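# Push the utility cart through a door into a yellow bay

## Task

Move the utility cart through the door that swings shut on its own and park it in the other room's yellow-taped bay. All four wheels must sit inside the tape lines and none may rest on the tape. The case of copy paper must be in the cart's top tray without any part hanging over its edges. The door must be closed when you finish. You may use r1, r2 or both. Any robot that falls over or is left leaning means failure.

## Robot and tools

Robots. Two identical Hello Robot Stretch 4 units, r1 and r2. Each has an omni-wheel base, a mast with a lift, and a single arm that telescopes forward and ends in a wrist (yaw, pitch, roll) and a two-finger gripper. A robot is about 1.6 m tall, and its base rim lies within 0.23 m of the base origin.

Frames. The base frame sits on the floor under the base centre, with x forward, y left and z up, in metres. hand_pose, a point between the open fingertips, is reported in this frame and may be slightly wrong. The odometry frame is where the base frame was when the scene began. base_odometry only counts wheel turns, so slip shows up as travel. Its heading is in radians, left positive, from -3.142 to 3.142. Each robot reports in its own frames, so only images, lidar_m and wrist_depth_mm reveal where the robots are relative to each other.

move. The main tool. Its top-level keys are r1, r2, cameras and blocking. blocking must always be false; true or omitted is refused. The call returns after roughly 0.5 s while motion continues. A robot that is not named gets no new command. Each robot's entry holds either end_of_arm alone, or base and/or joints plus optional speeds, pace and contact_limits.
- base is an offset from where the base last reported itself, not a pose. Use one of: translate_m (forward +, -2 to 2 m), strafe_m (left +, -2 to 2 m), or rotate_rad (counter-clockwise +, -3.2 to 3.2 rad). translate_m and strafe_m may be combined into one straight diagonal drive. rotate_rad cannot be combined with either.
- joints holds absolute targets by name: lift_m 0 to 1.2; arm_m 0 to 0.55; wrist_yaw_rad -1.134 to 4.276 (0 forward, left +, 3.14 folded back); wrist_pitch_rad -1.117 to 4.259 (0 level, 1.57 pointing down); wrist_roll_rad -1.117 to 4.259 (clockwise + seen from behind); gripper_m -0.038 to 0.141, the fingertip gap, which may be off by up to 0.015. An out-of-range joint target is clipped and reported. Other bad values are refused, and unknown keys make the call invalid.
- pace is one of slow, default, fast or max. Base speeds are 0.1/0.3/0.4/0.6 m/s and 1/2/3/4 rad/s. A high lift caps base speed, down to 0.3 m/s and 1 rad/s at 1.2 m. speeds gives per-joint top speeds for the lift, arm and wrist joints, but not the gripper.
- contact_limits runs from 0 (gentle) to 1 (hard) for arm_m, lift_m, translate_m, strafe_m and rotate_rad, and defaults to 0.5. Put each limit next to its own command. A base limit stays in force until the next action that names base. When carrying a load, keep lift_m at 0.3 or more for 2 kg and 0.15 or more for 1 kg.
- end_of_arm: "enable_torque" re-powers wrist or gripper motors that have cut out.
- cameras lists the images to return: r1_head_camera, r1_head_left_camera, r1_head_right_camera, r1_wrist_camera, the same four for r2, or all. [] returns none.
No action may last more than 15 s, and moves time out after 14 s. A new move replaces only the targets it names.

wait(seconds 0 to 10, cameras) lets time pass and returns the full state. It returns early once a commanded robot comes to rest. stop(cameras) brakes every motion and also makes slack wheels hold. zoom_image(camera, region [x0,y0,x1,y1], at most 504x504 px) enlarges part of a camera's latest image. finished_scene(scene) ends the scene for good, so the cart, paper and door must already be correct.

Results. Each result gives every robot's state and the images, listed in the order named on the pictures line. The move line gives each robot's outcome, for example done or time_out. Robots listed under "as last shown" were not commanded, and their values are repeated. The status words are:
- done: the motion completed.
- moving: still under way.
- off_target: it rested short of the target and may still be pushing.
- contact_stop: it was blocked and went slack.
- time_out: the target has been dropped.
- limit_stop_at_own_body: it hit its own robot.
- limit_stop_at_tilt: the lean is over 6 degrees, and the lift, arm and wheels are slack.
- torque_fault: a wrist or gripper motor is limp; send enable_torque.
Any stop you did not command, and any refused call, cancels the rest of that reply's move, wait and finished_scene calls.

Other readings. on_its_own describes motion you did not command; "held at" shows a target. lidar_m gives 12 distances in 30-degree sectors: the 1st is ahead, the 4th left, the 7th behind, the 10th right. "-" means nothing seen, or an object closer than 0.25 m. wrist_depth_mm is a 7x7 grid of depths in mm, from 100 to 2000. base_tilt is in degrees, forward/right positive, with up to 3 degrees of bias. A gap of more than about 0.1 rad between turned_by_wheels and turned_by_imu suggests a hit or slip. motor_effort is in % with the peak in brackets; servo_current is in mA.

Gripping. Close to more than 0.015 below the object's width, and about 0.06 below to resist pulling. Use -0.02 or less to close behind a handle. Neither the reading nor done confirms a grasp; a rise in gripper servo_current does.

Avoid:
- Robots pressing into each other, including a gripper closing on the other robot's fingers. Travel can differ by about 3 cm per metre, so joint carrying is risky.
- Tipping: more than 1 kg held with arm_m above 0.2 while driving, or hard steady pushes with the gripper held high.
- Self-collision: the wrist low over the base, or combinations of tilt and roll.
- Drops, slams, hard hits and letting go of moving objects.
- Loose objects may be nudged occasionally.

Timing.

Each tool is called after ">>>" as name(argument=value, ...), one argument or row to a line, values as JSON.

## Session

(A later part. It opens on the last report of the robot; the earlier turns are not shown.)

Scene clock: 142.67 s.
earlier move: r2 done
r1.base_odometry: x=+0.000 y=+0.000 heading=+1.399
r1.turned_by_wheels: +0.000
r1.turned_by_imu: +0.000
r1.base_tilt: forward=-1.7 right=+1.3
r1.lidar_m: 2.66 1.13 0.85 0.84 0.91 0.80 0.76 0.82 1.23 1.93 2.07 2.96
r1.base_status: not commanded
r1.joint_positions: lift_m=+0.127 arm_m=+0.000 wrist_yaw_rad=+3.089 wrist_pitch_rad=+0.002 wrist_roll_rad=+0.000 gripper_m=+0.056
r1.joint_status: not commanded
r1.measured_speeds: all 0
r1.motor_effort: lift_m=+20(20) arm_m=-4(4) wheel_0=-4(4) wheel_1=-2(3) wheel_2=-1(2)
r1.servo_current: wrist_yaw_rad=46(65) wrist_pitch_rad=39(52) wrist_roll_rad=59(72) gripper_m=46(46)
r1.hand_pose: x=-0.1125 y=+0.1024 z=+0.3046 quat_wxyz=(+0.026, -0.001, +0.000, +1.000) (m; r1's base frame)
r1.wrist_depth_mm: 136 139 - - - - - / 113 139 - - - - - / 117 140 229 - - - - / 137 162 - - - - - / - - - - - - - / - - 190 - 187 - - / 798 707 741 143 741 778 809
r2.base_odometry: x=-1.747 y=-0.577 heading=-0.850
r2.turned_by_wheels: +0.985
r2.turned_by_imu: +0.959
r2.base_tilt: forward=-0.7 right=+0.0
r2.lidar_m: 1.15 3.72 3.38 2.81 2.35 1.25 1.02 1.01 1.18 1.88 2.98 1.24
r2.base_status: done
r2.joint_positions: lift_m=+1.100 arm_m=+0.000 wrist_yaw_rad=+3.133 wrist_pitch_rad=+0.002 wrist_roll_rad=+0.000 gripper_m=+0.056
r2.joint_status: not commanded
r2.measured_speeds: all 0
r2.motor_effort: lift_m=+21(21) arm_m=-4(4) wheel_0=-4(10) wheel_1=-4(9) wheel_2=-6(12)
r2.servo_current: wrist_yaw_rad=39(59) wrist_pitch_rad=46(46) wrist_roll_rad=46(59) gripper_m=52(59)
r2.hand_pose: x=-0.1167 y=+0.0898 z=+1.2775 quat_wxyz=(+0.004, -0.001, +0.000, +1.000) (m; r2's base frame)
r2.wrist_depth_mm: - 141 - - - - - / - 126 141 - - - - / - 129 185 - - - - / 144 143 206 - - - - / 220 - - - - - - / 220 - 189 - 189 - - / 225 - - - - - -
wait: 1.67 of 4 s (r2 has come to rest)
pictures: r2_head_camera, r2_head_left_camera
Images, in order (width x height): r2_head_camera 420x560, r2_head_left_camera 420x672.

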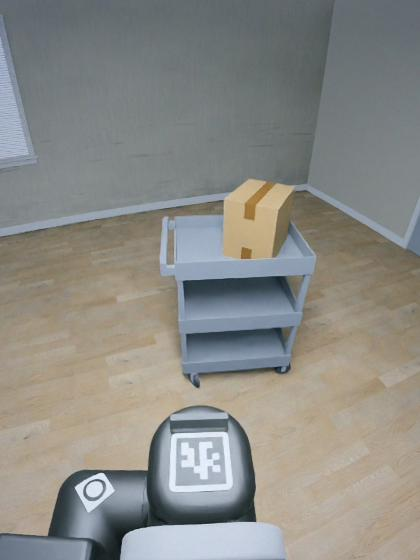

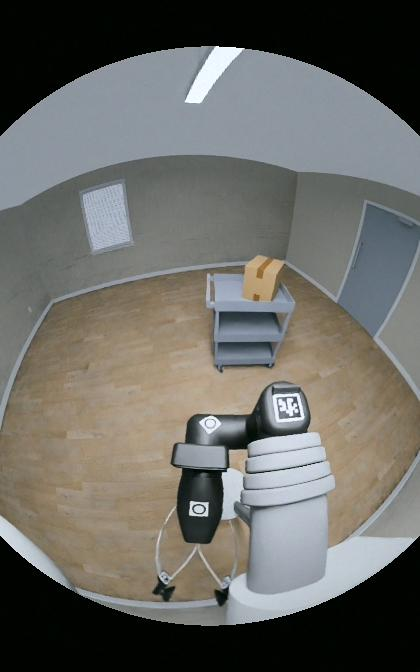

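>>> move(
  r1={"base":{"translate_m":1.5},"joints":{"wrist_yaw_rad":0.0,"lift_m":0.8,"gripper_m":-0.02}},
  r2={"base":{"rotate_rad":0.42},"joints":{"lift_m":0.82}},
  blocking=false,
  cameras=[],
)

>>> wait(
  seconds=2,
  cameras=[],
)

>>> move(
  r2={"base":{"strafe_m":-1.9}},
  blocking=false,
  cameras=[],
)

>>> wait(
  seconds=4,
  cameras=[],
)

>>> wait(
  seconds=4,
  cameras=["r1_head_camera","r2_head_camera","r2_head_right_camera","r1_head_left_camera"],
)

Scene clock: 199.67 s.
move: r1 moving; r2 moving
r1.base_odometry: x=+0.005 y=+0.031 heading=+1.400
r1.turned_by_wheels: +0.000
r1.turned_by_imu: +0.000
r1.base_tilt: forward=-1.6 right=+1.3
r1.lidar_m: 2.64 1.11 0.84 0.83 0.92 0.80 0.79 0.86 1.27 1.93 2.04 2.96
r1.base_status: translate_m moving
r1.joint_positions: lift_m=+0.164 arm_m=+0.000 wrist_yaw_rad=+2.503 wrist_pitch_rad=+0.002 wrist_roll_rad=+0.000 gripper_m=+0.037
r1.joint_status: lift_m moving; wrist_yaw_rad moving; gripper_m moving
r1.measured_speeds: translate_m=+0.120 strafe_m=-0.001 rotate_rad=-0.001 lift_m=+0.146 arm_m=+0.000 wrist_yaw_rad=-1.819 wrist_pitch_rad=+0.000 wrist_roll_rad=+0.000
r1.motor_effort: lift_m=+26(28) arm_m=-4(4) wheel_0=+7(7) wheel_1=+3(8) wheel_2=-9(10)
r1.servo_current: wrist_yaw_rad=91(124) wrist_pitch_rad=39(46) wrist_roll_rad=52(59) gripper_m=98(98)
r1.hand_pose: x=-0.0085 y=+0.2421 z=+0.3421 quat_wxyz=(+0.314, -0.001, +0.000, +0.949) (m; r1's base frame)
r1.wrist_depth_mm: - - - - - - - / - - - - - - - / - - - - - - - / - - - - - - - / - - - - - - - / - - 190 - 186 - - / - 156 820 158 809 - -
r2.base_odometry: x=-1.747 y=-0.577 heading=-0.686
r2.turned_by_wheels: +0.164
r2.turned_by_imu: +0.160
r2.base_tilt: forward=-0.7 right=+0.1
r2.lidar_m: 1.16 3.75 3.09 2.79 1.80 1.14 1.01 1.03 1.29 2.56 3.02 1.16
r2.base_status: rotate_rad moving
r2.joint_positions: lift_m=+1.062 arm_m=+0.000 wrist_yaw_rad=+3.133 wrist_pitch_rad=+0.002 wrist_roll_rad=+0.000 gripper_m=+0.056
r2.joint_status: lift_m moving
r2.measured_speeds: translate_m=-0.001 strafe_m=+0.000 rotate_rad=+0.635 lift_m=-0.146 arm_m=+0.000 wrist_yaw_rad=+0.000 wrist_pitch_rad=+0.000 wrist_roll_rad=+0.000
r2.motor_effort: lift_m=+11(21) arm_m=-3(4) wheel_0=-8(9) wheel_1=-8(8) wheel_2=-8(11)
r2.servo_current: wrist_yaw_rad=46(52) wrist_pitch_rad=39(46) wrist_roll_rad=33(52) gripper_m=46(52)
r2.hand_pose: x=-0.1167 y=+0.0898 z=+1.2401 quat_wxyz=(+0.004, -0.001, +0.000, +1.000) (m; r2's base frame)
r2.wrist_depth_mm: - 141 - - - - - / - 126 141 - - - - / - 130 185 - - - - / 144 143 208 - - - - / 220 - - - - - - / 220 - 189 - 188 - - / 225 - - - - - -
pictures: none
No camera images: "cameras" was empty.

Scene clock: 201.37 s.
earlier move: r1 moving; r2 done
r1.base_odometry: x=+0.082 y=+0.474 heading=+1.400
r1.turned_by_wheels: +0.000
r1.turned_by_imu: +0.000
r1.base_tilt: forward=-1.6 right=+1.3
r1.lidar_m: 2.58 1.19 0.84 0.78 0.87 1.28 1.25 1.32 1.97 1.97 2.09 3.03
r1.base_status: translate_m moving
r1.joint_positions: lift_m=+0.638 arm_m=+0.000 wrist_yaw_rad=+0.003 wrist_pitch_rad=+0.002 wrist_roll_rad=+0.000 gripper_m=-0.019
r1.joint_status: lift_m moving; wrist_yaw_rad moving; the others done
r1.measured_speeds: translate_m=+0.300 strafe_m=-0.001 rotate_rad=-0.004 lift_m=+0.300 arm_m=+0.000 wrist_yaw_rad=+0.000 wrist_pitch_rad=+0.000 wrist_roll_rad=+0.000
r1.motor_effort: lift_m=+28(28) arm_m=-4(4) wheel_0=+2(9) wheel_1=+5(8) wheel_2=-5(10)
r1.servo_current: wrist_yaw_rad=33(124) wrist_pitch_rad=46(52) wrist_roll_rad=65(78) gripper_m=52(130)
r1.hand_pose: x=+0.4596 y=-0.0866 z=+0.8151 quat_wxyz=(+1.000, +0.000, +0.001, +0.001) (m; r1's base frame)
r1.wrist_depth_mm: 1366 - - - - - - / 1366 - - - - - - / 1366 - - - - - - / 1430 - - - - - - / 1430 - - - - - - / 1397 - - 198 - - - / 1397 1430 180 183 154 1921 1921
r2.base_odometry: x=-1.747 y=-0.577 heading=-0.431
r2.turned_by_wheels: +0.255
r2.turned_by_imu: +0.249
r2.base_tilt: forward=-0.7 right=+0.1
r2.lidar_m: 3.71 3.61 2.83 2.80 1.37 1.05 1.03 1.10 1.64 3.02 1.27 1.15
r2.base_status: done
r2.joint_positions: lift_m=+0.820 arm_m=+0.000 wrist_yaw_rad=+3.133 wrist_pitch_rad=+0.002 wrist_roll_rad=+0.000 gripper_m=+0.056
r2.joint_status: all done
r2.measured_speeds: all 0
r2.motor_effort: lift_m=+14(21) arm_m=-4(4) wheel_0=-5(9) wheel_1=-4(8) wheel_2=-4(11)
r2.servo_current: wrist_yaw_rad=46(52) wrist_pitch_rad=46(46) wrist_roll_rad=39(59) gripper_m=39(59)
r2.hand_pose: x=-0.1167 y=+0.0898 z=+0.9981 quat_wxyz=(+0.004, -0.001, +0.000, +1.000) (m; r2's base frame)
r2.wrist_depth_mm: - 140 - - - - - / - 126 142 - - - - / - 130 185 - - - - / 144 143 207 - - - - / 220 - - - - - - / 220 - 190 - 188 - - / 225 - - - - - -
wait: 1.70 of 2 s (r2 has come to rest)
pictures: none
No camera images: "cameras" was empty.

Scene clock: 201.87 s.
earlier move: r1 moving
move: r2 moving
r1.base_odometry: x=+0.107 y=+0.622 heading=+1.400
r1.turned_by_wheels: +0.000
r1.turned_by_imu: +0.000
r1.base_tilt: forward=-1.6 right=+1.3
r1.lidar_m: 2.53 1.20 0.81 0.77 0.86 1.25 1.41 1.49 2.04 1.98 2.11 3.02
r1.base_status: translate_m moving
r1.joint_positions: lift_m=+0.756 arm_m=+0.000 wrist_yaw_rad=+0.003 wrist_pitch_rad=+0.002 wrist_roll_rad=+0.000 gripper_m=-0.019
r1.joint_status: lift_m moving; wrist_yaw_rad moving
r1.measured_speeds: translate_m=+0.300 strafe_m=+0.000 rotate_rad=+0.004 lift_m=+0.167 arm_m=+0.000 wrist_yaw_rad=+0.000 wrist_pitch_rad=+0.000 wrist_roll_rad=+0.000
r1.motor_effort: lift_m=+25(27) arm_m=-4(4) wheel_0=+7(7) wheel_1=+4(6) wheel_2=-6(7)
r1.servo_current: wrist_yaw_rad=26(72) wrist_pitch_rad=46(46) wrist_roll_rad=52(59) gripper_m=59(59)
r1.hand_pose: x=+0.4596 y=-0.0866 z=+0.9334 quat_wxyz=(+1.000, +0.000, +0.001, +0.001) (m; r1's base frame)
r1.wrist_depth_mm: 1255 - - - - - - / 1255 - - - - - - / 1255 - - - - - - / 1255 - - - - - - / 1255 - - - - - - / 1255 - - 198 - - - / 1281 140 180 184 154 - -
r2.base_odometry: x=-1.762 y=-0.610 heading=-0.431
r2.turned_by_wheels: +0.000
r2.turned_by_imu: +0.000
r2.base_tilt: forward=-0.6 right=+0.1
r2.lidar_m: 3.71 3.68 2.86 2.82 1.35 1.06 1.04 1.10 1.66 2.96 1.26 1.13
r2.base_status: strafe_m moving
r2.joint_positions: lift_m=+0.820 arm_m=+0.000 wrist_yaw_rad=+3.133 wrist_pitch_rad=+0.002 wrist_roll_rad=+0.000 gripper_m=+0.056
r2.joint_status: not commanded
r2.measured_speeds: translate_m=+0.001 strafe_m=-0.142 rotate_rad=-0.004 lift_m=+0.000 arm_m=+0.000 wrist_yaw_rad=+0.000 wrist_pitch_rad=+0.000 wrist_roll_rad=+0.000
r2.motor_effort: lift_m=+14(14) arm_m=-4(4) wheel_0=+6(13) wheel_1=-10(13) wheel_2=+0(3)
r2.servo_current: wrist_yaw_rad=59(65) wrist_pitch_rad=39(39) wrist_roll_rad=52(59) gripper_m=52(59)
r2.hand_pose: x=-0.1167 y=+0.0898 z=+0.9981 quat_wxyz=(+0.004, -0.001, +0.000, +1.000) (m; r2's base frame)
r2.wrist_depth_mm: - 141 - - - - - / - 127 141 - - - - / - 130 185 - - - - / 144 143 207 - - - - / 219 - - - - - - / 219 - 189 - 188 - - / 225 - - - - - -
pictures: none
No camera images: "cameras" was empty.

Scene clock: 205.67 s.
earlier move: r1 done; r2 moving
r1.base_odometry: x=+0.255 y=+1.478 heading=+1.400
r1.turned_by_wheels: +0.000
r1.turned_by_imu: +0.000
r1.base_tilt: forward=-1.6 right=+1.3
r1.lidar_m: 2.34 1.00 0.83 0.81 0.85 1.18 2.26 2.47 2.12 2.04 2.19 2.50
r1.base_status: done
r1.joint_positions: lift_m=+0.800 arm_m=+0.000 wrist_yaw_rad=+0.003 wrist_pitch_rad=+0.002 wrist_roll_rad=+0.000 gripper_m=-0.019
r1.joint_status: all done
r1.measured_speeds: all 0
r1.motor_effort: lift_m=+24(28) arm_m=-4(4) wheel_0=+1(8) wheel_1=+2(6) wheel_2=+0(7)
r1.servo_current: wrist_yaw_rad=65(72) wrist_pitch_rad=46(52) wrist_roll_rad=46(65) gripper_m=52(59)
r1.hand_pose: x=+0.4595 y=-0.0866 z=+0.9771 quat_wxyz=(+1.000, +0.000, +0.001, +0.001) (m; r1's base frame)
r1.wrist_depth_mm: - - - - - - - / - - - - - - - / - - - - - - - / - - - - - - - / - - - - - - - / - - - 198 - - - / - 132 179 183 154 - -
r2.base_odometry: x=-2.221 y=-1.608 heading=-0.431
r2.turned_by_wheels: +0.000
r2.turned_by_imu: -0.001
r2.base_tilt: forward=-0.7 right=+0.1
r2.lidar_m: 0.89 0.92 3.99 3.32 1.50 1.18 1.13 1.22 1.79 1.88 2.03 2.99
r2.base_status: strafe_m moving
r2.joint_positions: lift_m=+0.820 arm_m=+0.000 wrist_yaw_rad=+3.133 wrist_pitch_rad=+0.002 wrist_roll_rad=+0.000 gripper_m=+0.056
r2.joint_status: not commanded
r2.measured_speeds: translate_m=+0.000 strafe_m=-0.300 rotate_rad=+0.002 lift_m=+0.000 arm_m=+0.000 wrist_yaw_rad=+0.000 wrist_pitch_rad=+0.000 wrist_roll_rad=+0.000
r2.motor_effort: lift_m=+14(14) arm_m=-4(4) wheel_0=+7(15) wheel_1=-7(13) wheel_2=-1(3)
r2.servo_current: wrist_yaw_rad=39(65) wrist_pitch_rad=39(52) wrist_roll_rad=39(65) gripper_m=52(59)
r2.hand_pose: x=-0.1167 y=+0.0898 z=+0.9981 quat_wxyz=(+0.004, -0.001, +0.000, +1.000) (m; r2's base frame)
r2.wrist_depth_mm: - 141 - - - - - / - 127 142 - - - - / - 130 184 - - - - / 144 143 207 - - - - / 220 - - - - - - / 220 - 189 - 188 - - / 224 - - - - - -
wait: 3.80 of 4 s (r1 has come to rest)
pictures: none
No camera images: "cameras" was empty.

Scene clock: 209.03 s.
earlier move: r2 done
r1.base_odometry: x=+0.255 y=+1.478 heading=+1.400
r1.turned_by_wheels: +0.000
r1.turned_by_imu: +0.000
r1.base_tilt: forward=-1.6 right=+1.3
r1.lidar_m: 2.33 1.00 0.80 0.82 0.85 1.16 2.26 2.46 2.10 2.04 2.16 2.49
r1.base_status: done
r1.joint_positions: lift_m=+0.800 arm_m=+0.000 wrist_yaw_rad=+0.003 wrist_pitch_rad=+0.002 wrist_roll_rad=+0.000 gripper_m=-0.019
r1.joint_status: all done
r1.measured_speeds: all 0
r1.motor_effort: lift_m=+24(28) arm_m=-4(4) wheel_0=+1(8) wheel_1=+2(6) wheel_2=+1(7)
r1.servo_current: wrist_yaw_rad=65(72) wrist_pitch_rad=39(52) wrist_roll_rad=46(72) gripper_m=52(65)
r1.hand_pose: x=+0.4595 y=-0.0866 z=+0.9771 quat_wxyz=(+1.000, +0.000, +0.001, +0.001) (m; r1's base frame)
r1.wrist_depth_mm: - - - - - - - / - - - - - - - / - - - - - - - / - - - - - - - / - - - - - - - / - - - 198 - - - / - 132 180 184 154 - -
r2.base_odometry: x=-2.541 y=-2.303 heading=-0.431
r2.turned_by_wheels: +0.000
r2.turned_by_imu: -0.001
r2.base_tilt: forward=-0.7 right=+0.1
r2.lidar_m: 3.54 1.31 1.27 3.54 1.59 1.22 1.19 1.27 1.12 1.12 1.22 1.81
r2.base_status: done
r2.joint_positions: lift_m=+0.820 arm_m=+0.000 wrist_yaw_rad=+3.133 wrist_pitch_rad=+0.002 wrist_roll_rad=+0.000 gripper_m=+0.056
r2.joint_status: not commanded
r2.measured_speeds: all 0
r2.motor_effort: lift_m=+14(15) arm_m=-4(4) wheel_0=+1(15) wheel_1=-1(13) wheel_2=+0(3)
r2.servo_current: wrist_yaw_rad=46(65) wrist_pitch_rad=39(52) wrist_roll_rad=46(65) gripper_m=52(59)
r2.hand_pose: x=-0.1167 y=+0.0898 z=+0.9981 quat_wxyz=(+0.004, -0.001, +0.000, +1.000) (m; r2's base frame)
r2.wrist_depth_mm: - 140 - - - - - / - 126 142 - - - - / - 129 191 - - - - / 144 143 216 - - - - / 219 - - - - - - / 220 - 189 - 188 - - / 225 - - - - - -
wait: 3.37 of 4 s (r2 has come to rest)
pictures: r1_head_camera, r1_head_left_camera, r2_head_camera, r2_head_right_camera
Images, in order (width x height): r1_head_camera 420x560, r1_head_left_camera 420x672, r2_head_camera 420x560, r2_head_right_camera 420x672.

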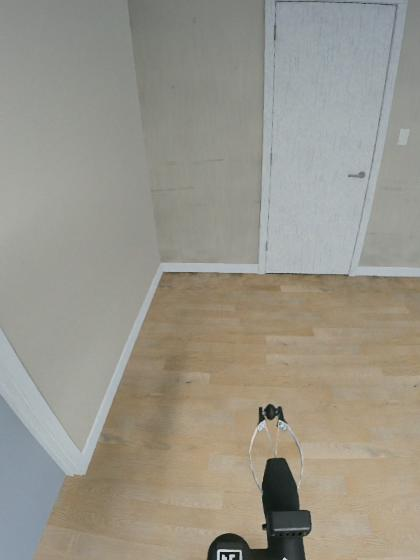

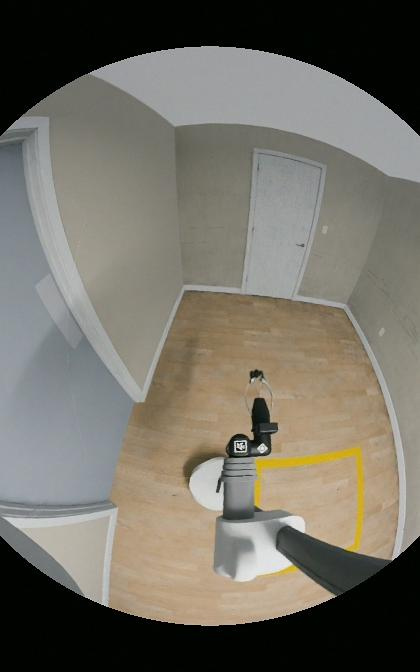

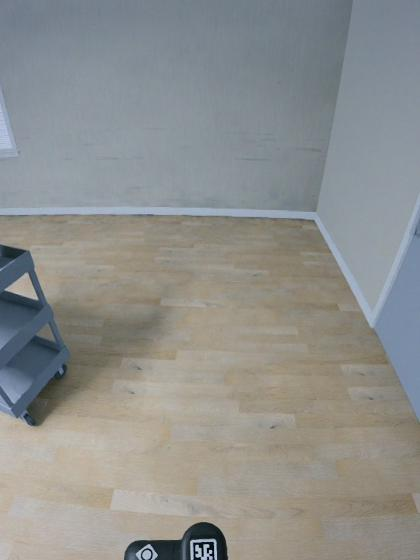

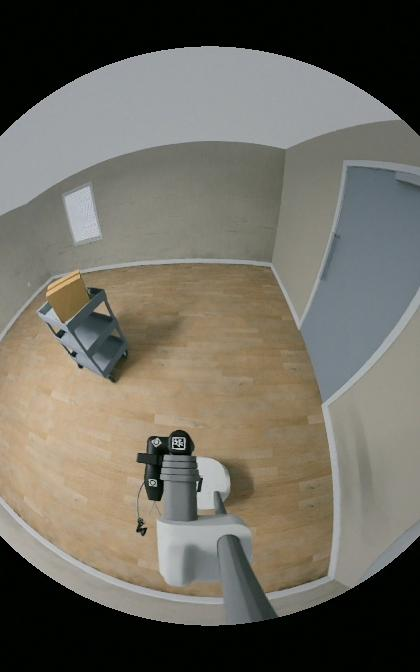

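>>> move(
  r1={"base":{"translate_m":0.35}},
  r2={"base":{"strafe_m":-0.2}},
  blocking=false,
  cameras=[],
)

>>> wait(
  seconds=2,
  cameras=[],
)

>>> wait(
  seconds=1,
  cameras=[],
)

>>> move(
  r1={"base":{"rotate_rad":1.558}},
  blocking=false,
  cameras=[],
)

>>> wait(
  seconds=2.5,
  cameras=["r1_head_camera","r1_head_left_camera","r2_head_right_camera"],
)

Scene clock: 256.00 s.
move: r1 moving; r2 moving
r1.base_odometry: x=+0.261 y=+1.509 heading=+1.400
r1.turned_by_wheels: +0.000
r1.turned_by_imu: +0.000
r1.base_tilt: forward=-1.6 right=+1.3
r1.lidar_m: 2.31 1.00 0.81 0.80 0.86 1.16 2.29 2.47 2.10 2.04 2.19 2.47
r1.base_status: translate_m moving
r1.joint_positions: lift_m=+0.800 arm_m=+0.000 wrist_yaw_rad=+0.003 wrist_pitch_rad=+0.002 wrist_roll_rad=+0.000 gripper_m=-0.019
r1.joint_status: not commanded
r1.measured_speeds: translate_m=+0.123 strafe_m=+0.000 rotate_rad=+0.000 lift_m=+0.000 arm_m=+0.000 wrist_yaw_rad=+0.000 wrist_pitch_rad=+0.000 wrist_roll_rad=+0.000
r1.motor_effort: lift_m=+24(24) arm_m=-4(4) wheel_0=+5(8) wheel_1=+5(7) wheel_2=-9(9)
r1.servo_current: wrist_yaw_rad=65(65) wrist_pitch_rad=39(46) wrist_roll_rad=26(65) gripper_m=52(59)
r1.hand_pose: x=+0.4595 y=-0.0866 z=+0.9771 quat_wxyz=(+1.000, +0.000, +0.001, +0.001) (m; r1's base frame)
r1.wrist_depth_mm: - - - - - - - / - - - - - - - / - - - - - - - / - - - - - - - / - - - - - - - / - - - 199 - - - / - 132 180 183 154 - -
r2.base_odometry: x=-2.556 y=-2.336 heading=-0.431
r2.turned_by_wheels: +0.000
r2.turned_by_imu: +0.000
r2.base_tilt: forward=-0.7 right=+0.0
r2.lidar_m: 3.53 1.31 1.31 3.54 1.57 1.22 1.20 1.31 1.08 1.09 1.20 1.75
r2.base_status: strafe_m moving
r2.joint_positions: lift_m=+0.820 arm_m=+0.000 wrist_yaw_rad=+3.133 wrist_pitch_rad=+0.002 wrist_roll_rad=+0.000 gripper_m=+0.056
r2.joint_status: not commanded
r2.measured_speeds: translate_m=-0.001 strafe_m=-0.141 rotate_rad=+0.003 lift_m=+0.000 arm_m=+0.000 wrist_yaw_rad=+0.000 wrist_pitch_rad=+0.000 wrist_roll_rad=+0.000
r2.motor_effort: lift_m=+14(14) arm_m=-4(4) wheel_0=+10(13) wheel_1=-10(11) wheel_2=+1(2)
r2.servo_current: wrist_yaw_rad=52(52) wrist_pitch_rad=39(46) wrist_roll_rad=39(59) gripper_m=52(52)
r2.hand_pose: x=-0.1167 y=+0.0898 z=+0.9981 quat_wxyz=(+0.004, -0.001, +0.000, +1.000) (m; r2's base frame)
r2.wrist_depth_mm: - 140 - - - - - / - 126 142 - - - - / - 129 185 - - - - / 144 143 207 - - - - / 219 - - - - - - / 220 - 189 - 187 - - / 225 - - - - - -
pictures: none
No camera images: "cameras" was empty.

Scene clock: 257.47 s.
earlier move: r1 moving; r2 done
r1.base_odometry: x=+0.311 y=+1.804 heading=+1.400
r1.turned_by_wheels: +0.000
r1.turned_by_imu: +0.000
r1.base_tilt: forward=-1.6 right=+1.3
r1.lidar_m: 2.10 0.99 0.75 0.78 0.84 1.10 2.58 2.77 2.12 2.08 2.18 2.16
r1.base_status: translate_m moving
r1.joint_positions: lift_m=+0.800 arm_m=+0.000 wrist_yaw_rad=+0.003 wrist_pitch_rad=+0.002 wrist_roll_rad=+0.000 gripper_m=-0.019
r1.joint_status: not commanded
r1.measured_speeds: translate_m=+0.104 strafe_m=+0.001 rotate_rad=-0.003 lift_m=+0.000 arm_m=+0.000 wrist_yaw_rad=+0.000 wrist_pitch_rad=+0.000 wrist_roll_rad=+0.000
r1.motor_effort: lift_m=+24(24) arm_m=-4(4) wheel_0=+1(10) wheel_1=+3(7) wheel_2=+0(10)
r1.servo_current: wrist_yaw_rad=46(72) wrist_pitch_rad=46(52) wrist_roll_rad=39(65) gripper_m=52(65)
r1.hand_pose: x=+0.4595 y=-0.0866 z=+0.9771 quat_wxyz=(+1.000, +0.000, +0.001, +0.001) (m; r1's base frame)
r1.wrist_depth_mm: - - - - 1808 - - / - - - - 1863 - 1808 / - - - - 1863 - 1756 / - - - - 1808 - 1808 / - - - - 1863 - 1808 / - - 185 198 170 - 1863 / - 133 163 147 144 - -
r2.base_odometry: x=-2.624 y=-2.484 heading=-0.431
r2.turned_by_wheels: +0.000
r2.turned_by_imu: +0.000
r2.base_tilt: forward=-0.7 right=+0.0
r2.lidar_m: 3.52 1.49 1.42 3.58 1.63 1.23 1.21 1.26 0.94 0.92 0.99 1.47
r2.base_status: done
r2.joint_positions: lift_m=+0.820 arm_m=+0.000 wrist_yaw_rad=+3.133 wrist_pitch_rad=+0.002 wrist_roll_rad=+0.000 gripper_m=+0.056
r2.joint_status: not commanded
r2.measured_speeds: all 0
r2.motor_effort: lift_m=+14(14) arm_m=-4(4) wheel_0=+1(13) wheel_1=-2(11) wheel_2=+0(2)
r2.servo_current: wrist_yaw_rad=59(59) wrist_pitch_rad=39(46) wrist_roll_rad=46(59) gripper_m=46(52)
r2.hand_pose: x=-0.1167 y=+0.0898 z=+0.9981 quat_wxyz=(+0.004, -0.001, +0.000, +1.000) (m; r2's base frame)
r2.wrist_depth_mm: - 140 - - - - - / - 124 146 - - - - / - 128 187 - - - - / 144 144 218 - - - - / 219 - - - - - - / 218 - 189 - 187 - - / 224 - - - - - -
wait: 1.47 of 2 s (r2 has come to rest)
pictures: none
No camera images: "cameras" was empty.

Scene clock: 258.17 s.
earlier move: r1 done
r1.base_odometry: x=+0.315 y=+1.823 heading=+1.400
r1.turned_by_wheels: +0.000
r1.turned_by_imu: +0.000
r1.base_tilt: forward=-1.5 right=+1.3
r1.lidar_m: 2.09 0.94 0.76 0.79 0.86 1.12 2.61 2.77 2.12 2.06 2.19 2.13
r1.base_status: done
r1.joint_positions: lift_m=+0.800 arm_m=+0.000 wrist_yaw_rad=+0.003 wrist_pitch_rad=+0.002 wrist_roll_rad=+0.000 gripper_m=-0.019
r1.joint_status: not commanded
r1.measured_speeds: all 0
r1.motor_effort: lift_m=+24(24) arm_m=-4(4) wheel_0=+3(10) wheel_1=+2(7) wheel_2=+2(10)
r1.servo_current: wrist_yaw_rad=59(72) wrist_pitch_rad=39(52) wrist_roll_rad=52(65) gripper_m=52(65)
r1.hand_pose: x=+0.4595 y=-0.0866 z=+0.9771 quat_wxyz=(+1.000, +0.000, +0.001, +0.001) (m; r1's base frame)
r1.wrist_depth_mm: - - - - 1808 - - / - - - - 1808 - 1756 / - - - - 1863 - 1808 / - - - - 1863 - 1808 / - - - - 1863 - 1756 / - - 186 198 170 - 1863 / - 133 163 147 144 - -
r2.base_odometry: x=-2.624 y=-2.484 heading=-0.431
r2.turned_by_wheels: +0.000
r2.turned_by_imu: +0.000
r2.base_tilt: forward=-0.7 right=+0.0
r2.lidar_m: 3.50 1.51 1.41 3.64 1.63 1.25 1.20 1.24 0.96 0.94 1.01 1.50
r2.base_status: done
r2.joint_positions: lift_m=+0.820 arm_m=+0.000 wrist_yaw_rad=+3.133 wrist_pitch_rad=+0.002 wrist_roll_rad=+0.000 gripper_m=+0.056
r2.joint_status: not commanded
r2.measured_speeds: all 0
r2.motor_effort: lift_m=+14(14) arm_m=-4(4) wheel_0=+1(13) wheel_1=-3(11) wheel_2=+0(2)
r2.servo_current: wrist_yaw_rad=52(59) wrist_pitch_rad=39(46) wrist_roll_rad=46(65) gripper_m=52(52)
r2.hand_pose: x=-0.1167 y=+0.0898 z=+0.9981 quat_wxyz=(+0.004, -0.001, +0.000, +1.000) (m; r2's base frame)
r2.wrist_depth_mm: - 140 - - - - - / - 123 145 - - - - / - 128 189 - - - - / 144 144 218 - - - - / 220 - - - - - - / 216 - 190 - 189 - - / 222 - - - - - -
wait: 0.70 of 1 s (r1 has come to rest)
pictures: none
No camera images: "cameras" was empty.

Scene clock: 258.67 s.
move: r1 moving
r1.base_odometry: x=+0.315 y=+1.823 heading=+1.652
r1.turned_by_wheels: +0.252
r1.turned_by_imu: +0.252
r1.base_tilt: forward=-1.6 right=+1.3
r1.lidar_m: 1.33 0.83 0.74 0.78 0.96 1.68 2.62 2.34 2.09 2.09 2.38 2.09
r1.base_status: rotate_rad moving
r1.joint_positions: lift_m=+0.800 arm_m=+0.000 wrist_yaw_rad=+0.002 wrist_pitch_rad=+0.002 wrist_roll_rad=+0.000 gripper_m=-0.019
r1.joint_status: not commanded
r1.measured_speeds: translate_m=+0.000 strafe_m=-0.001 rotate_rad=+0.980 lift_m=+0.000 arm_m=+0.000 wrist_yaw_rad=+0.000 wrist_pitch_rad=+0.000 wrist_roll_rad=+0.000
r1.motor_effort: lift_m=+24(25) arm_m=-4(4) wheel_0=-8(9) wheel_1=-8(8) wheel_2=-7(8)
r1.servo_current: wrist_yaw_rad=39(65) wrist_pitch_rad=46(46) wrist_roll_rad=46(65) gripper_m=59(59)
r1.hand_pose: x=+0.4595 y=-0.0867 z=+0.9771 quat_wxyz=(+1.000, +0.000, +0.001, +0.001) (m; r1's base frame)
r1.wrist_depth_mm: - - 1983 - 1756 - - / - - 1921 - 1808 - - / - - 1983 - 1808 1708 - / - - - - 1756 1756 - / - - - - 1863 1756 - / - - 183 199 181 - - / - 132 163 147 144 - -
r2: as last shown
r2.lidar_m: 3.53 1.51 1.42 3.61 1.62 1.25 1.20 1.26 0.95 0.93 0.99 1.50
r2.motor_effort: lift_m=+14(14) arm_m=-4(4) wheel_0=+1(1) wheel_1=-3(3) wheel_2=+0(0)
r2.servo_current: wrist_yaw_rad=52(52) wrist_pitch_rad=46(46) wrist_roll_rad=52(59) gripper_m=46(52)
r2.wrist_depth_mm: - 140 - - - - - / - 124 145 - - - - / - 128 187 - - - - / 144 143 209 - - - - / 219 - - - - - - / 218 - 190 - 189 - - / 223 - - - - - -
pictures: none
No camera images: "cameras" was empty.

Scene clock: 260.23 s.
earlier move: r1 done
r1.base_odometry: x=+0.315 y=+1.823 heading=+2.958
r1.turned_by_wheels: +1.306
r1.turned_by_imu: +1.313
r1.base_tilt: forward=-1.6 right=+1.3
r1.lidar_m: 0.78 0.85 1.08 2.61 2.75 2.12 2.04 2.19 2.17 2.11 0.99 0.74
r1.base_status: done
r1.joint_positions: lift_m=+0.800 arm_m=+0.000 wrist_yaw_rad=+0.002 wrist_pitch_rad=+0.002 wrist_roll_rad=+0.000 gripper_m=-0.019
r1.joint_status: not commanded
r1.measured_speeds: all 0
r1.motor_effort: lift_m=+24(25) arm_m=-4(4) wheel_0=-2(11) wheel_1=-1(8) wheel_2=-1(9)
r1.servo_current: wrist_yaw_rad=39(65) wrist_pitch_rad=39(52) wrist_roll_rad=46(65) gripper_m=52(59)
r1.hand_pose: x=+0.4595 y=-0.0867 z=+0.9771 quat_wxyz=(+1.000, +0.000, +0.001, +0.001) (m; r1's base frame)
r1.wrist_depth_mm: - - - - 569 517 - / - - - - 569 525 - / - - - - 569 530 - / - - - - 569 530 - / - - - - 574 535 - / - - 184 198 179 492 - / - 132 163 146 144 - -
r2.base_odometry: x=-2.624 y=-2.484 heading=-0.431
r2.turned_by_wheels: +0.000
r2.turned_by_imu: +0.000
r2.base_tilt: forward=-0.7 right=+0.1
r2.lidar_m: 3.52 1.52 1.42 3.59 1.62 1.25 1.21 1.24 0.96 0.92 1.00 1.47
r2.base_status: not commanded
r2.joint_positions: lift_m=+0.820 arm_m=+0.000 wrist_yaw_rad=+3.133 wrist_pitch_rad=+0.002 wrist_roll_rad=+0.000 gripper_m=+0.056
r2.joint_status: not commanded
r2.measured_speeds: all 0
r2.motor_effort: lift_m=+14(14) arm_m=-4(4) wheel_0=+1(2) wheel_1=-3(3) wheel_2=+0(0)
r2.servo_current: wrist_yaw_rad=52(52) wrist_pitch_rad=39(46) wrist_roll_rad=46(65) gripper_m=46(52)
r2.hand_pose: x=-0.1167 y=+0.0898 z=+0.9981 quat_wxyz=(+0.004, -0.001, +0.000, +1.000) (m; r2's base frame)
r2.wrist_depth_mm: - 140 - - - - - / - 124 146 - - - - / - 128 188 - - - - / 144 143 217 - - - - / 218 - - - - - - / 217 - 189 - 188 - - / 223 - - - - - -
wait: 1.57 of 2.5 s (r1 has come to rest)
pictures: r1_head_camera, r1_head_left_camera, r2_head_right_camera
Images, in order (width x height): r1_head_camera 420x560, r1_head_left_camera 420x672, r2_head_right_camera 420x672.

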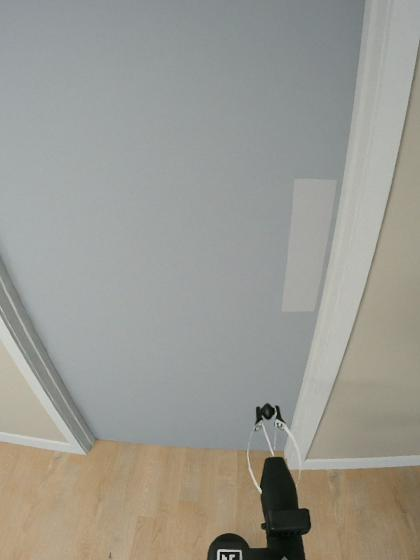

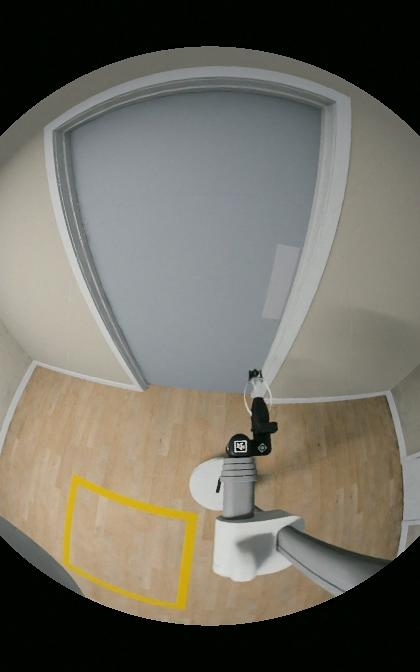

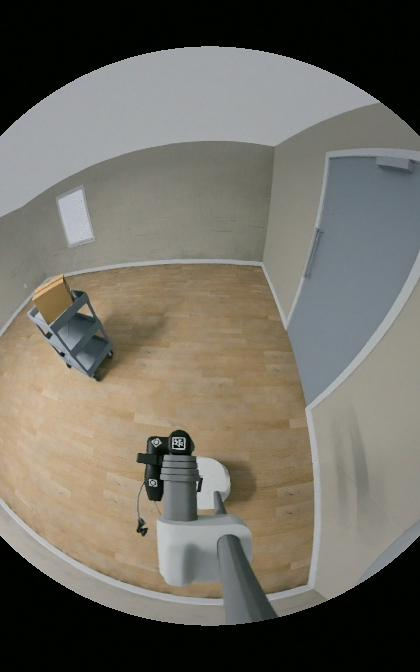

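>>> move(
  r1={"base":{"strafe_m":0.1}},
  r2={"base":{"strafe_m":-0.17},"joints":{"wrist_yaw_rad":0.0,"gripper_m":0.1}},
  blocking=false,
  cameras=[],
)

>>> wait(
  seconds=1.5,
  cameras=[],
)

>>> move(
  r1={"base":{"translate_m":0.42},"joints":{"arm_m":0.3}},
  blocking=false,
  cameras=[],
)

>>> wait(
  seconds=3,
  cameras=["r1_head_camera","r2_head_camera","r2_head_right_camera","r2_wrist_camera"],
)

Scene clock: 294.10 s.
move: r1 moving; r2 moving
r1.base_odometry: x=+0.308 y=+1.787 heading=+2.958
r1.turned_by_wheels: +0.000
r1.turned_by_imu: +0.000
r1.base_tilt: forward=-1.6 right=+1.3
r1.lidar_m: 0.79 0.85 1.09 2.56 2.72 2.14 2.06 2.22 2.20 2.13 0.99 0.76
r1.base_status: strafe_m moving
r1.joint_positions: lift_m=+0.800 arm_m=+0.000 wrist_yaw_rad=+0.002 wrist_pitch_rad=+0.002 wrist_roll_rad=+0.000 gripper_m=-0.019
r1.joint_status: not commanded
r1.measured_speeds: translate_m=+0.000 strafe_m=+0.139 rotate_rad=+0.002 lift_m=+0.000 arm_m=+0.000 wrist_yaw_rad=+0.000 wrist_pitch_rad=+0.000 wrist_roll_rad=+0.000
r1.motor_effort: lift_m=+24(24) arm_m=-4(4) wheel_0=-12(12) wheel_1=+9(10) wheel_2=+1(1)
r1.servo_current: wrist_yaw_rad=52(59) wrist_pitch_rad=39(52) wrist_roll_rad=65(65) gripper_m=52(52)
r1.hand_pose: x=+0.4595 y=-0.0867 z=+0.9771 quat_wxyz=(+1.000, +0.000, +0.001, +0.001) (m; r1's base frame)
r1.wrist_depth_mm: - - - - 569 535 - / - - - - 569 535 - / - - - - 574 530 - / - - - - 574 535 - / - - - - 580 539 - / - - 183 198 170 539 - / - 132 163 147 144 - -
r2.base_odometry: x=-2.639 y=-2.517 heading=-0.431
r2.turned_by_wheels: +0.000
r2.turned_by_imu: +0.000
r2.base_tilt: forward=-0.7 right=+0.1
r2.lidar_m: 3.54 1.55 1.44 3.59 1.61 1.25 1.20 1.16 0.91 0.90 0.97 1.43
r2.base_status: strafe_m moving
r2.joint_positions: lift_m=+0.820 arm_m=+0.000 wrist_yaw_rad=+2.569 wrist_pitch_rad=+0.002 wrist_roll_rad=+0.000 gripper_m=+0.075
r2.joint_status: wrist_yaw_rad moving; gripper_m moving
r2.measured_speeds: translate_m=+0.001 strafe_m=-0.142 rotate_rad=-0.005 lift_m=+0.000 arm_m=+0.000 wrist_yaw_rad=-1.736 wrist_pitch_rad=+0.000 wrist_roll_rad=+0.000
r2.motor_effort: lift_m=+14(14) arm_m=-4(4) wheel_0=+14(14) wheel_1=-10(13) wheel_2=+0(2)
r2.servo_current: wrist_yaw_rad=98(143) wrist_pitch_rad=39(46) wrist_roll_rad=46(52) gripper_m=85(111)
r2.hand_pose: x=-0.0242 y=+0.2297 z=+0.9981 quat_wxyz=(+0.282, -0.001, +0.000, +0.959) (m; r2's base frame)
r2.wrist_depth_mm: - - - - - - - / - - - - - - - / - - - - - - - / - - - - - - - / - - - - - - - / - - 189 - 187 - - / - - - - - 1863 -
pictures: none
No camera images: "cameras" was empty.

Scene clock: 295.07 s.
earlier move: r1 done; r2 moving
r1.base_odometry: x=+0.297 y=+1.725 heading=+2.958
r1.turned_by_wheels: +0.000
r1.turned_by_imu: +0.000
r1.base_tilt: forward=-1.6 right=+1.3
r1.lidar_m: 0.80 0.86 1.12 2.47 2.66 2.12 2.05 2.22 2.27 2.20 0.99 0.79
r1.base_status: done
r1.joint_positions: lift_m=+0.800 arm_m=+0.000 wrist_yaw_rad=+0.002 wrist_pitch_rad=+0.002 wrist_roll_rad=+0.000 gripper_m=-0.019
r1.joint_status: not commanded
r1.measured_speeds: all 0
r1.motor_effort: lift_m=+24(25) arm_m=-4(4) wheel_0=-3(12) wheel_1=+1(10) wheel_2=+0(1)
r1.servo_current: wrist_yaw_rad=46(72) wrist_pitch_rad=39(52) wrist_roll_rad=39(65) gripper_m=59(59)
r1.hand_pose: x=+0.4595 y=-0.0867 z=+0.9771 quat_wxyz=(+1.000, +0.000, +0.001, +0.001) (m; r1's base frame)
r1.wrist_depth_mm: - - - - 564 559 484 / - - - - 569 564 484 / - - - - 574 574 488 / - - - - 574 564 488 / - - - - - 569 492 / - - 183 198 170 569 488 / - 132 163 146 144 535 492
r2.base_odometry: x=-2.695 y=-2.638 heading=-0.431
r2.turned_by_wheels: +0.000
r2.turned_by_imu: +0.000
r2.base_tilt: forward=-0.6 right=+0.1
r2.lidar_m: 3.50 1.67 1.56 3.62 1.65 1.27 1.25 1.01 0.79 0.74 0.81 1.22
r2.base_status: strafe_m moving
r2.joint_positions: lift_m=+0.820 arm_m=+0.000 wrist_yaw_rad=+0.885 wrist_pitch_rad=+0.002 wrist_roll_rad=+0.000 gripper_m=+0.100
r2.joint_status: wrist_yaw_rad moving; the others done
r2.measured_speeds: translate_m=-0.001 strafe_m=-0.022 rotate_rad=+0.004 lift_m=+0.000 arm_m=+0.000 wrist_yaw_rad=-1.746 wrist_pitch_rad=+0.000 wrist_roll_rad=+0.000
r2.motor_effort: lift_m=+14(14) arm_m=-4(4) wheel_0=+2(14) wheel_1=-3(13) wheel_2=+0(2)
r2.servo_current: wrist_yaw_rad=104(150) wrist_pitch_rad=39(46) wrist_roll_rad=46(65) gripper_m=59(111)
r2.hand_pose: x=+0.4213 y=+0.1677 z=+0.9981 quat_wxyz=(+0.904, +0.000, +0.001, +0.428) (m; r2's base frame)
r2.wrist_depth_mm: - - - - - - - / - - - - - - - / - - - - - - - / - - - 1537 - - - / - - - - - - - / - - 194 1618 195 - - / - - - - - - -
wait: 0.97 of 1.5 s (r1 has come to rest)
pictures: none
No camera images: "cameras" was empty.

Scene clock: 295.57 s.
earlier move: r2 moving
move: r1 moving
r1.base_odometry: x=+0.266 y=+1.730 heading=+2.958
r1.turned_by_wheels: +0.000
r1.turned_by_imu: +0.000
r1.base_tilt: forward=-1.6 right=+1.3
r1.lidar_m: 0.76 0.83 1.08 2.51 2.64 2.14 2.08 2.22 2.25 2.22 0.92 0.77
r1.base_status: translate_m moving
r1.joint_positions: lift_m=+0.800 arm_m=+0.051 wrist_yaw_rad=+0.002 wrist_pitch_rad=+0.002 wrist_roll_rad=+0.000 gripper_m=-0.019
r1.joint_status: arm_m moving
r1.measured_speeds: translate_m=+0.121 strafe_m=+0.001 rotate_rad=+0.003 lift_m=+0.000 arm_m=+0.194 wrist_yaw_rad=+0.000 wrist_pitch_rad=+0.000 wrist_roll_rad=+0.000
r1.motor_effort: lift_m=+24(25) arm_m=+6(7) wheel_0=+4(8) wheel_1=+6(8) wheel_2=-8(9)
r1.servo_current: wrist_yaw_rad=52(65) wrist_pitch_rad=39(52) wrist_roll_rad=46(59) gripper_m=59(59)
r1.hand_pose: x=+0.5101 y=-0.0868 z=+0.9771 quat_wxyz=(+1.000, +0.000, +0.001, +0.001) (m; r1's base frame)
r1.wrist_depth_mm: 521 517 512 517 508 504 445 / 517 521 521 517 512 508 452 / 521 521 517 512 512 504 452 / 521 525 525 521 517 512 455 / 530 521 517 517 517 512 459 / 530 525 521 199 512 517 459 / 525 521 180 183 163 492 452
r2.base_odometry: x=-2.695 y=-2.639 heading=-0.431
r2.turned_by_wheels: +0.000
r2.turned_by_imu: +0.000
r2.base_tilt: forward=-0.7 right=+0.0
r2.lidar_m: 3.51 1.68 1.56 3.66 1.65 1.27 1.24 1.01 0.78 0.75 0.81 1.22
r2.base_status: done
r2.joint_positions: lift_m=+0.820 arm_m=+0.000 wrist_yaw_rad=+0.035 wrist_pitch_rad=+0.002 wrist_roll_rad=+0.000 gripper_m=+0.100
r2.joint_status: wrist_yaw_rad moving
r2.measured_speeds: translate_m=+0.000 strafe_m=+0.000 rotate_rad=+0.000 lift_m=+0.000 arm_m=+0.000 wrist_yaw_rad=-1.174 wrist_pitch_rad=+0.000 wrist_roll_rad=+0.000
r2.motor_effort: lift_m=+14(14) arm_m=-4(4) wheel_0=+1(3) wheel_1=-2(2) wheel_2=+0(0)
r2.servo_current: wrist_yaw_rad=46(117) wrist_pitch_rad=39(46) wrist_roll_rad=46(52) gripper_m=46(59)
r2.hand_pose: x=+0.4622 y=-0.0773 z=+0.9981 quat_wxyz=(+1.000, +0.000, +0.001, +0.017) (m; r2's base frame)
r2.wrist_depth_mm: - - - - - - - / - - - - - - - / - - - - - - - / - - - - - - - / - - - - - - - / - - 193 - 195 - - / - - - - - - -
pictures: none
No camera images: "cameras" was empty.

Scene clock: 296.00 s.
earlier move: r1 moving; r2 done
r1.base_odometry: x=+0.189 y=+1.745 heading=+2.958
r1.turned_by_wheels: +0.000
r1.turned_by_imu: +0.000
r1.base_tilt: forward=-1.6 right=+1.3
r1.lidar_m: 0.68 0.76 0.91 2.51 2.65 2.22 2.15 2.32 2.27 2.08 0.84 0.70
r1.base_status: translate_m moving
r1.joint_positions: lift_m=+0.800 arm_m=+0.173 wrist_yaw_rad=+0.002 wrist_pitch_rad=+0.002 wrist_roll_rad=+0.000 gripper_m=-0.019
r1.joint_status: arm_m moving
r1.measured_speeds: translate_m=+0.230 strafe_m=-0.001 rotate_rad=-0.002 lift_m=+0.000 arm_m=+0.325 wrist_yaw_rad=+0.000 wrist_pitch_rad=+0.000 wrist_roll_rad=+0.000
r1.motor_effort: lift_m=+24(25) arm_m=+6(9) wheel_0=+9(9) wheel_1=+8(8) wheel_2=-9(11)
r1.servo_current: wrist_yaw_rad=39(65) wrist_pitch_rad=46(52) wrist_roll_rad=46(59) gripper_m=52(59)
r1.hand_pose: x=+0.6329 y=-0.0868 z=+0.9771 quat_wxyz=(+1.000, +0.000, +0.001, +0.001) (m; r1's base frame)
r1.wrist_depth_mm: 325 325 324 322 322 317 317 / 327 325 322 320 320 319 315 / 327 325 327 322 320 320 317 / 329 327 324 324 320 320 320 / 330 329 325 324 322 320 320 / 329 329 325 198 322 322 320 / 330 330 183 183 170 322 324
r2.base_odometry: x=-2.695 y=-2.639 heading=-0.431
r2.turned_by_wheels: +0.000
r2.turned_by_imu: +0.000
r2.base_tilt: forward=-0.7 right=+0.0
r2.lidar_m: 3.51 1.69 1.58 3.64 1.65 1.24 1.23 1.01 0.79 0.74 0.83 1.21
r2.base_status: done
r2.joint_positions: lift_m=+0.820 arm_m=+0.000 wrist_yaw_rad=+0.003 wrist_pitch_rad=+0.002 wrist_roll_rad=+0.000 gripper_m=+0.100
r2.joint_status: all done
r2.measured_speeds: all 0
r2.motor_effort: lift_m=+14(14) arm_m=-3(4) wheel_0=+2(3) wheel_1=-2(2) wheel_2=+0(0)
r2.servo_current: wrist_yaw_rad=52(117) wrist_pitch_rad=46(46) wrist_roll_rad=39(52) gripper_m=52(59)
r2.hand_pose: x=+0.4596 y=-0.0866 z=+0.9981 quat_wxyz=(+1.000, +0.000, +0.001, +0.001) (m; r2's base frame)
r2.wrist_depth_mm: - - - - - - - / - - - - - - - / - - - - - - - / - - - - - - - / - - - - - - - / - - 195 - 195 - - / - - - - - - -
wait: 0.43 of 3 s (r2 has come to rest)
pictures: r1_head_camera, r2_head_camera, r2_head_right_camera, r2_wrist_camera
Images, in order (width x height): r1_head_camera 420x560, r2_head_camera 420x560, r2_head_right_camera 420x672, r2_wrist_camera 616x392.

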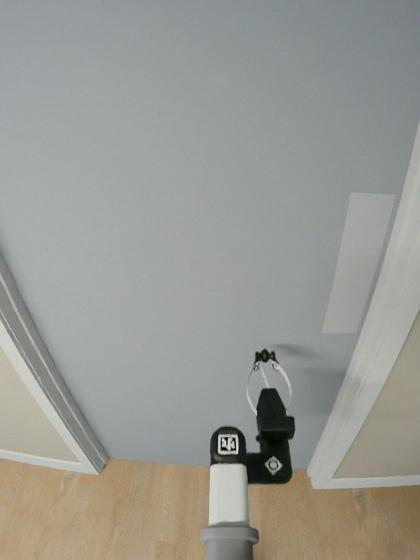

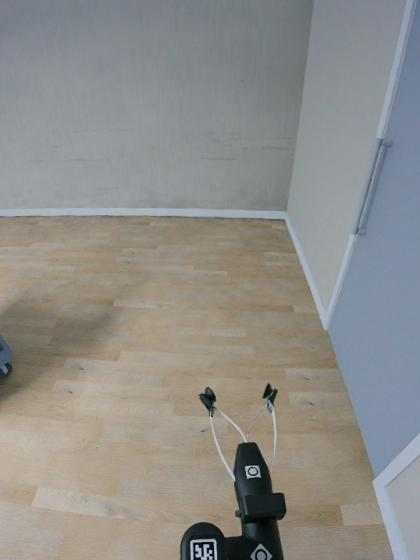

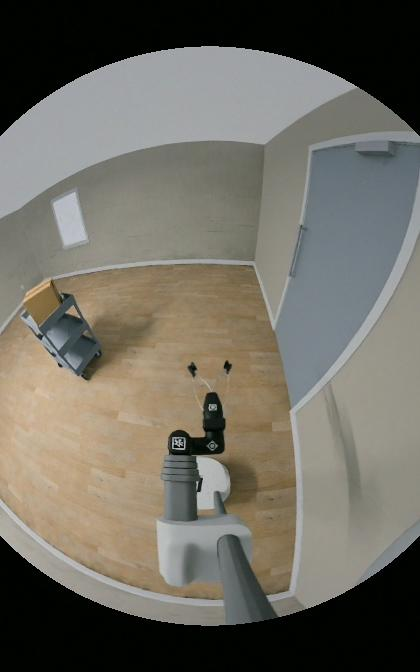

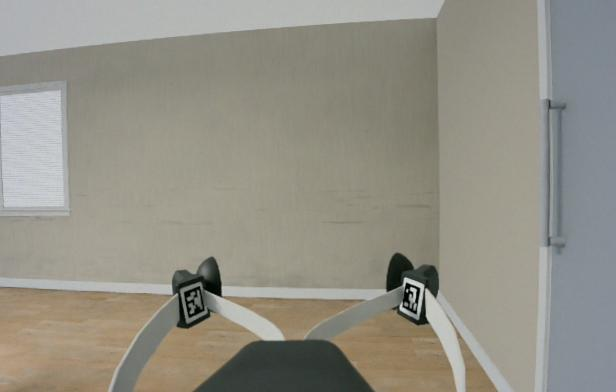

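>>> wait(
  seconds=2,
  cameras=["r1_head_camera","r2_head_right_camera"],
)

Scene clock: 303.40 s.
earlier move: r1 contact_stop
r1.base_odometry: x=-0.116 y=+1.802 heading=+2.957
r1.turned_by_wheels: -0.001
r1.turned_by_imu: +0.059
r1.base_tilt: forward=-2.6 right=+1.9
r1.lidar_m: 0.42 0.46 0.68 2.31 2.66 2.47 2.43 2.72 2.28 0.96 0.51 0.41
r1.base_status: done
r1.joint_positions: lift_m=+0.800 arm_m=-0.001 wrist_yaw_rad=-0.015 wrist_pitch_rad=+0.001 wrist_roll_rad=+0.000 gripper_m=-0.020
r1.joint_status: arm_m contact_stop (moved -0.002 of +0.300)
r1.measured_speeds: all 0
r1.on_its_own: arm_m is slack since a contact_stop (your +0.300 is given up)
r1.motor_effort: lift_m=+22(25) arm_m=+0(29) wheel_0=+3(9) wheel_1=+1(14) wheel_2=-19(23)
r1.servo_current: wrist_yaw_rad=91(104) wrist_pitch_rad=46(52) wrist_roll_rad=59(65) gripper_m=46(59)
r1.hand_pose: x=+0.4565 y=-0.0917 z=+0.9777 quat_wxyz=(+1.000, +0.000, +0.000, -0.007) (m; r1's base frame)
r1.wrist_depth_mm: 227 226 226 225 225 224 223 / 228 227 226 225 224 224 223 / 229 227 226 226 224 224 224 / 229 227 226 225 225 225 224 / 227 228 226 226 224 224 224 / 228 229 211 208 186 225 224 / 228 228 228 141 225 224 224
r2.base_odometry: x=-2.695 y=-2.639 heading=-0.431
r2.turned_by_wheels: +0.000
r2.turned_by_imu: +0.001
r2.base_tilt: forward=-0.7 right=+0.1
r2.lidar_m: 3.49 1.67 1.57 3.66 1.66 1.27 1.22 1.01 0.78 0.74 0.83 1.23
r2.base_status: done
r2.joint_positions: lift_m=+0.820 arm_m=+0.000 wrist_yaw_rad=+0.003 wrist_pitch_rad=+0.002 wrist_roll_rad=+0.000 gripper_m=+0.100
r2.joint_status: all done
r2.measured_speeds: all 0
r2.motor_effort: lift_m=+14(14) arm_m=-4(4) wheel_0=+2(3) wheel_1=-2(2) wheel_2=+0(1)
r2.servo_current: wrist_yaw_rad=39(117) wrist_pitch_rad=39(46) wrist_roll_rad=46(65) gripper_m=52(59)
r2.hand_pose: x=+0.4596 y=-0.0866 z=+0.9981 quat_wxyz=(+1.000, +0.000, +0.001, +0.001) (m; r2's base frame)
r2.wrist_depth_mm: - - - - - - - / - - - - - - - / - - - - - - - / - - - - - - - / - - - - - - - / - - 195 - 195 - - / - - - - - - -
wait: 0.00 of 2 s (r1 has come to rest)
pictures: r1_head_camera, r2_head_right_camera
Images, in order (width x height): r1_head_camera 420x560, r2_head_right_camera 420x672.

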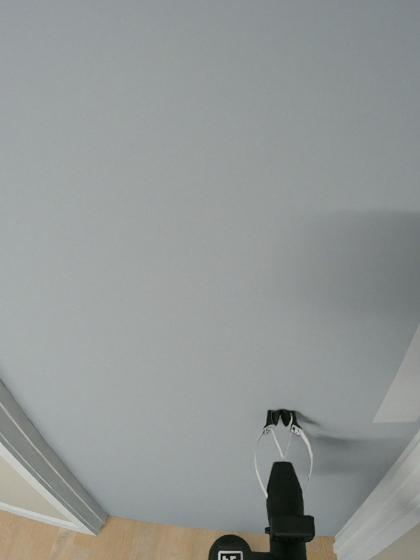

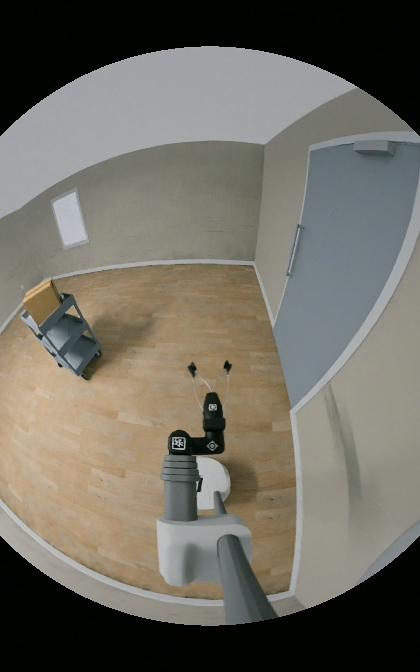

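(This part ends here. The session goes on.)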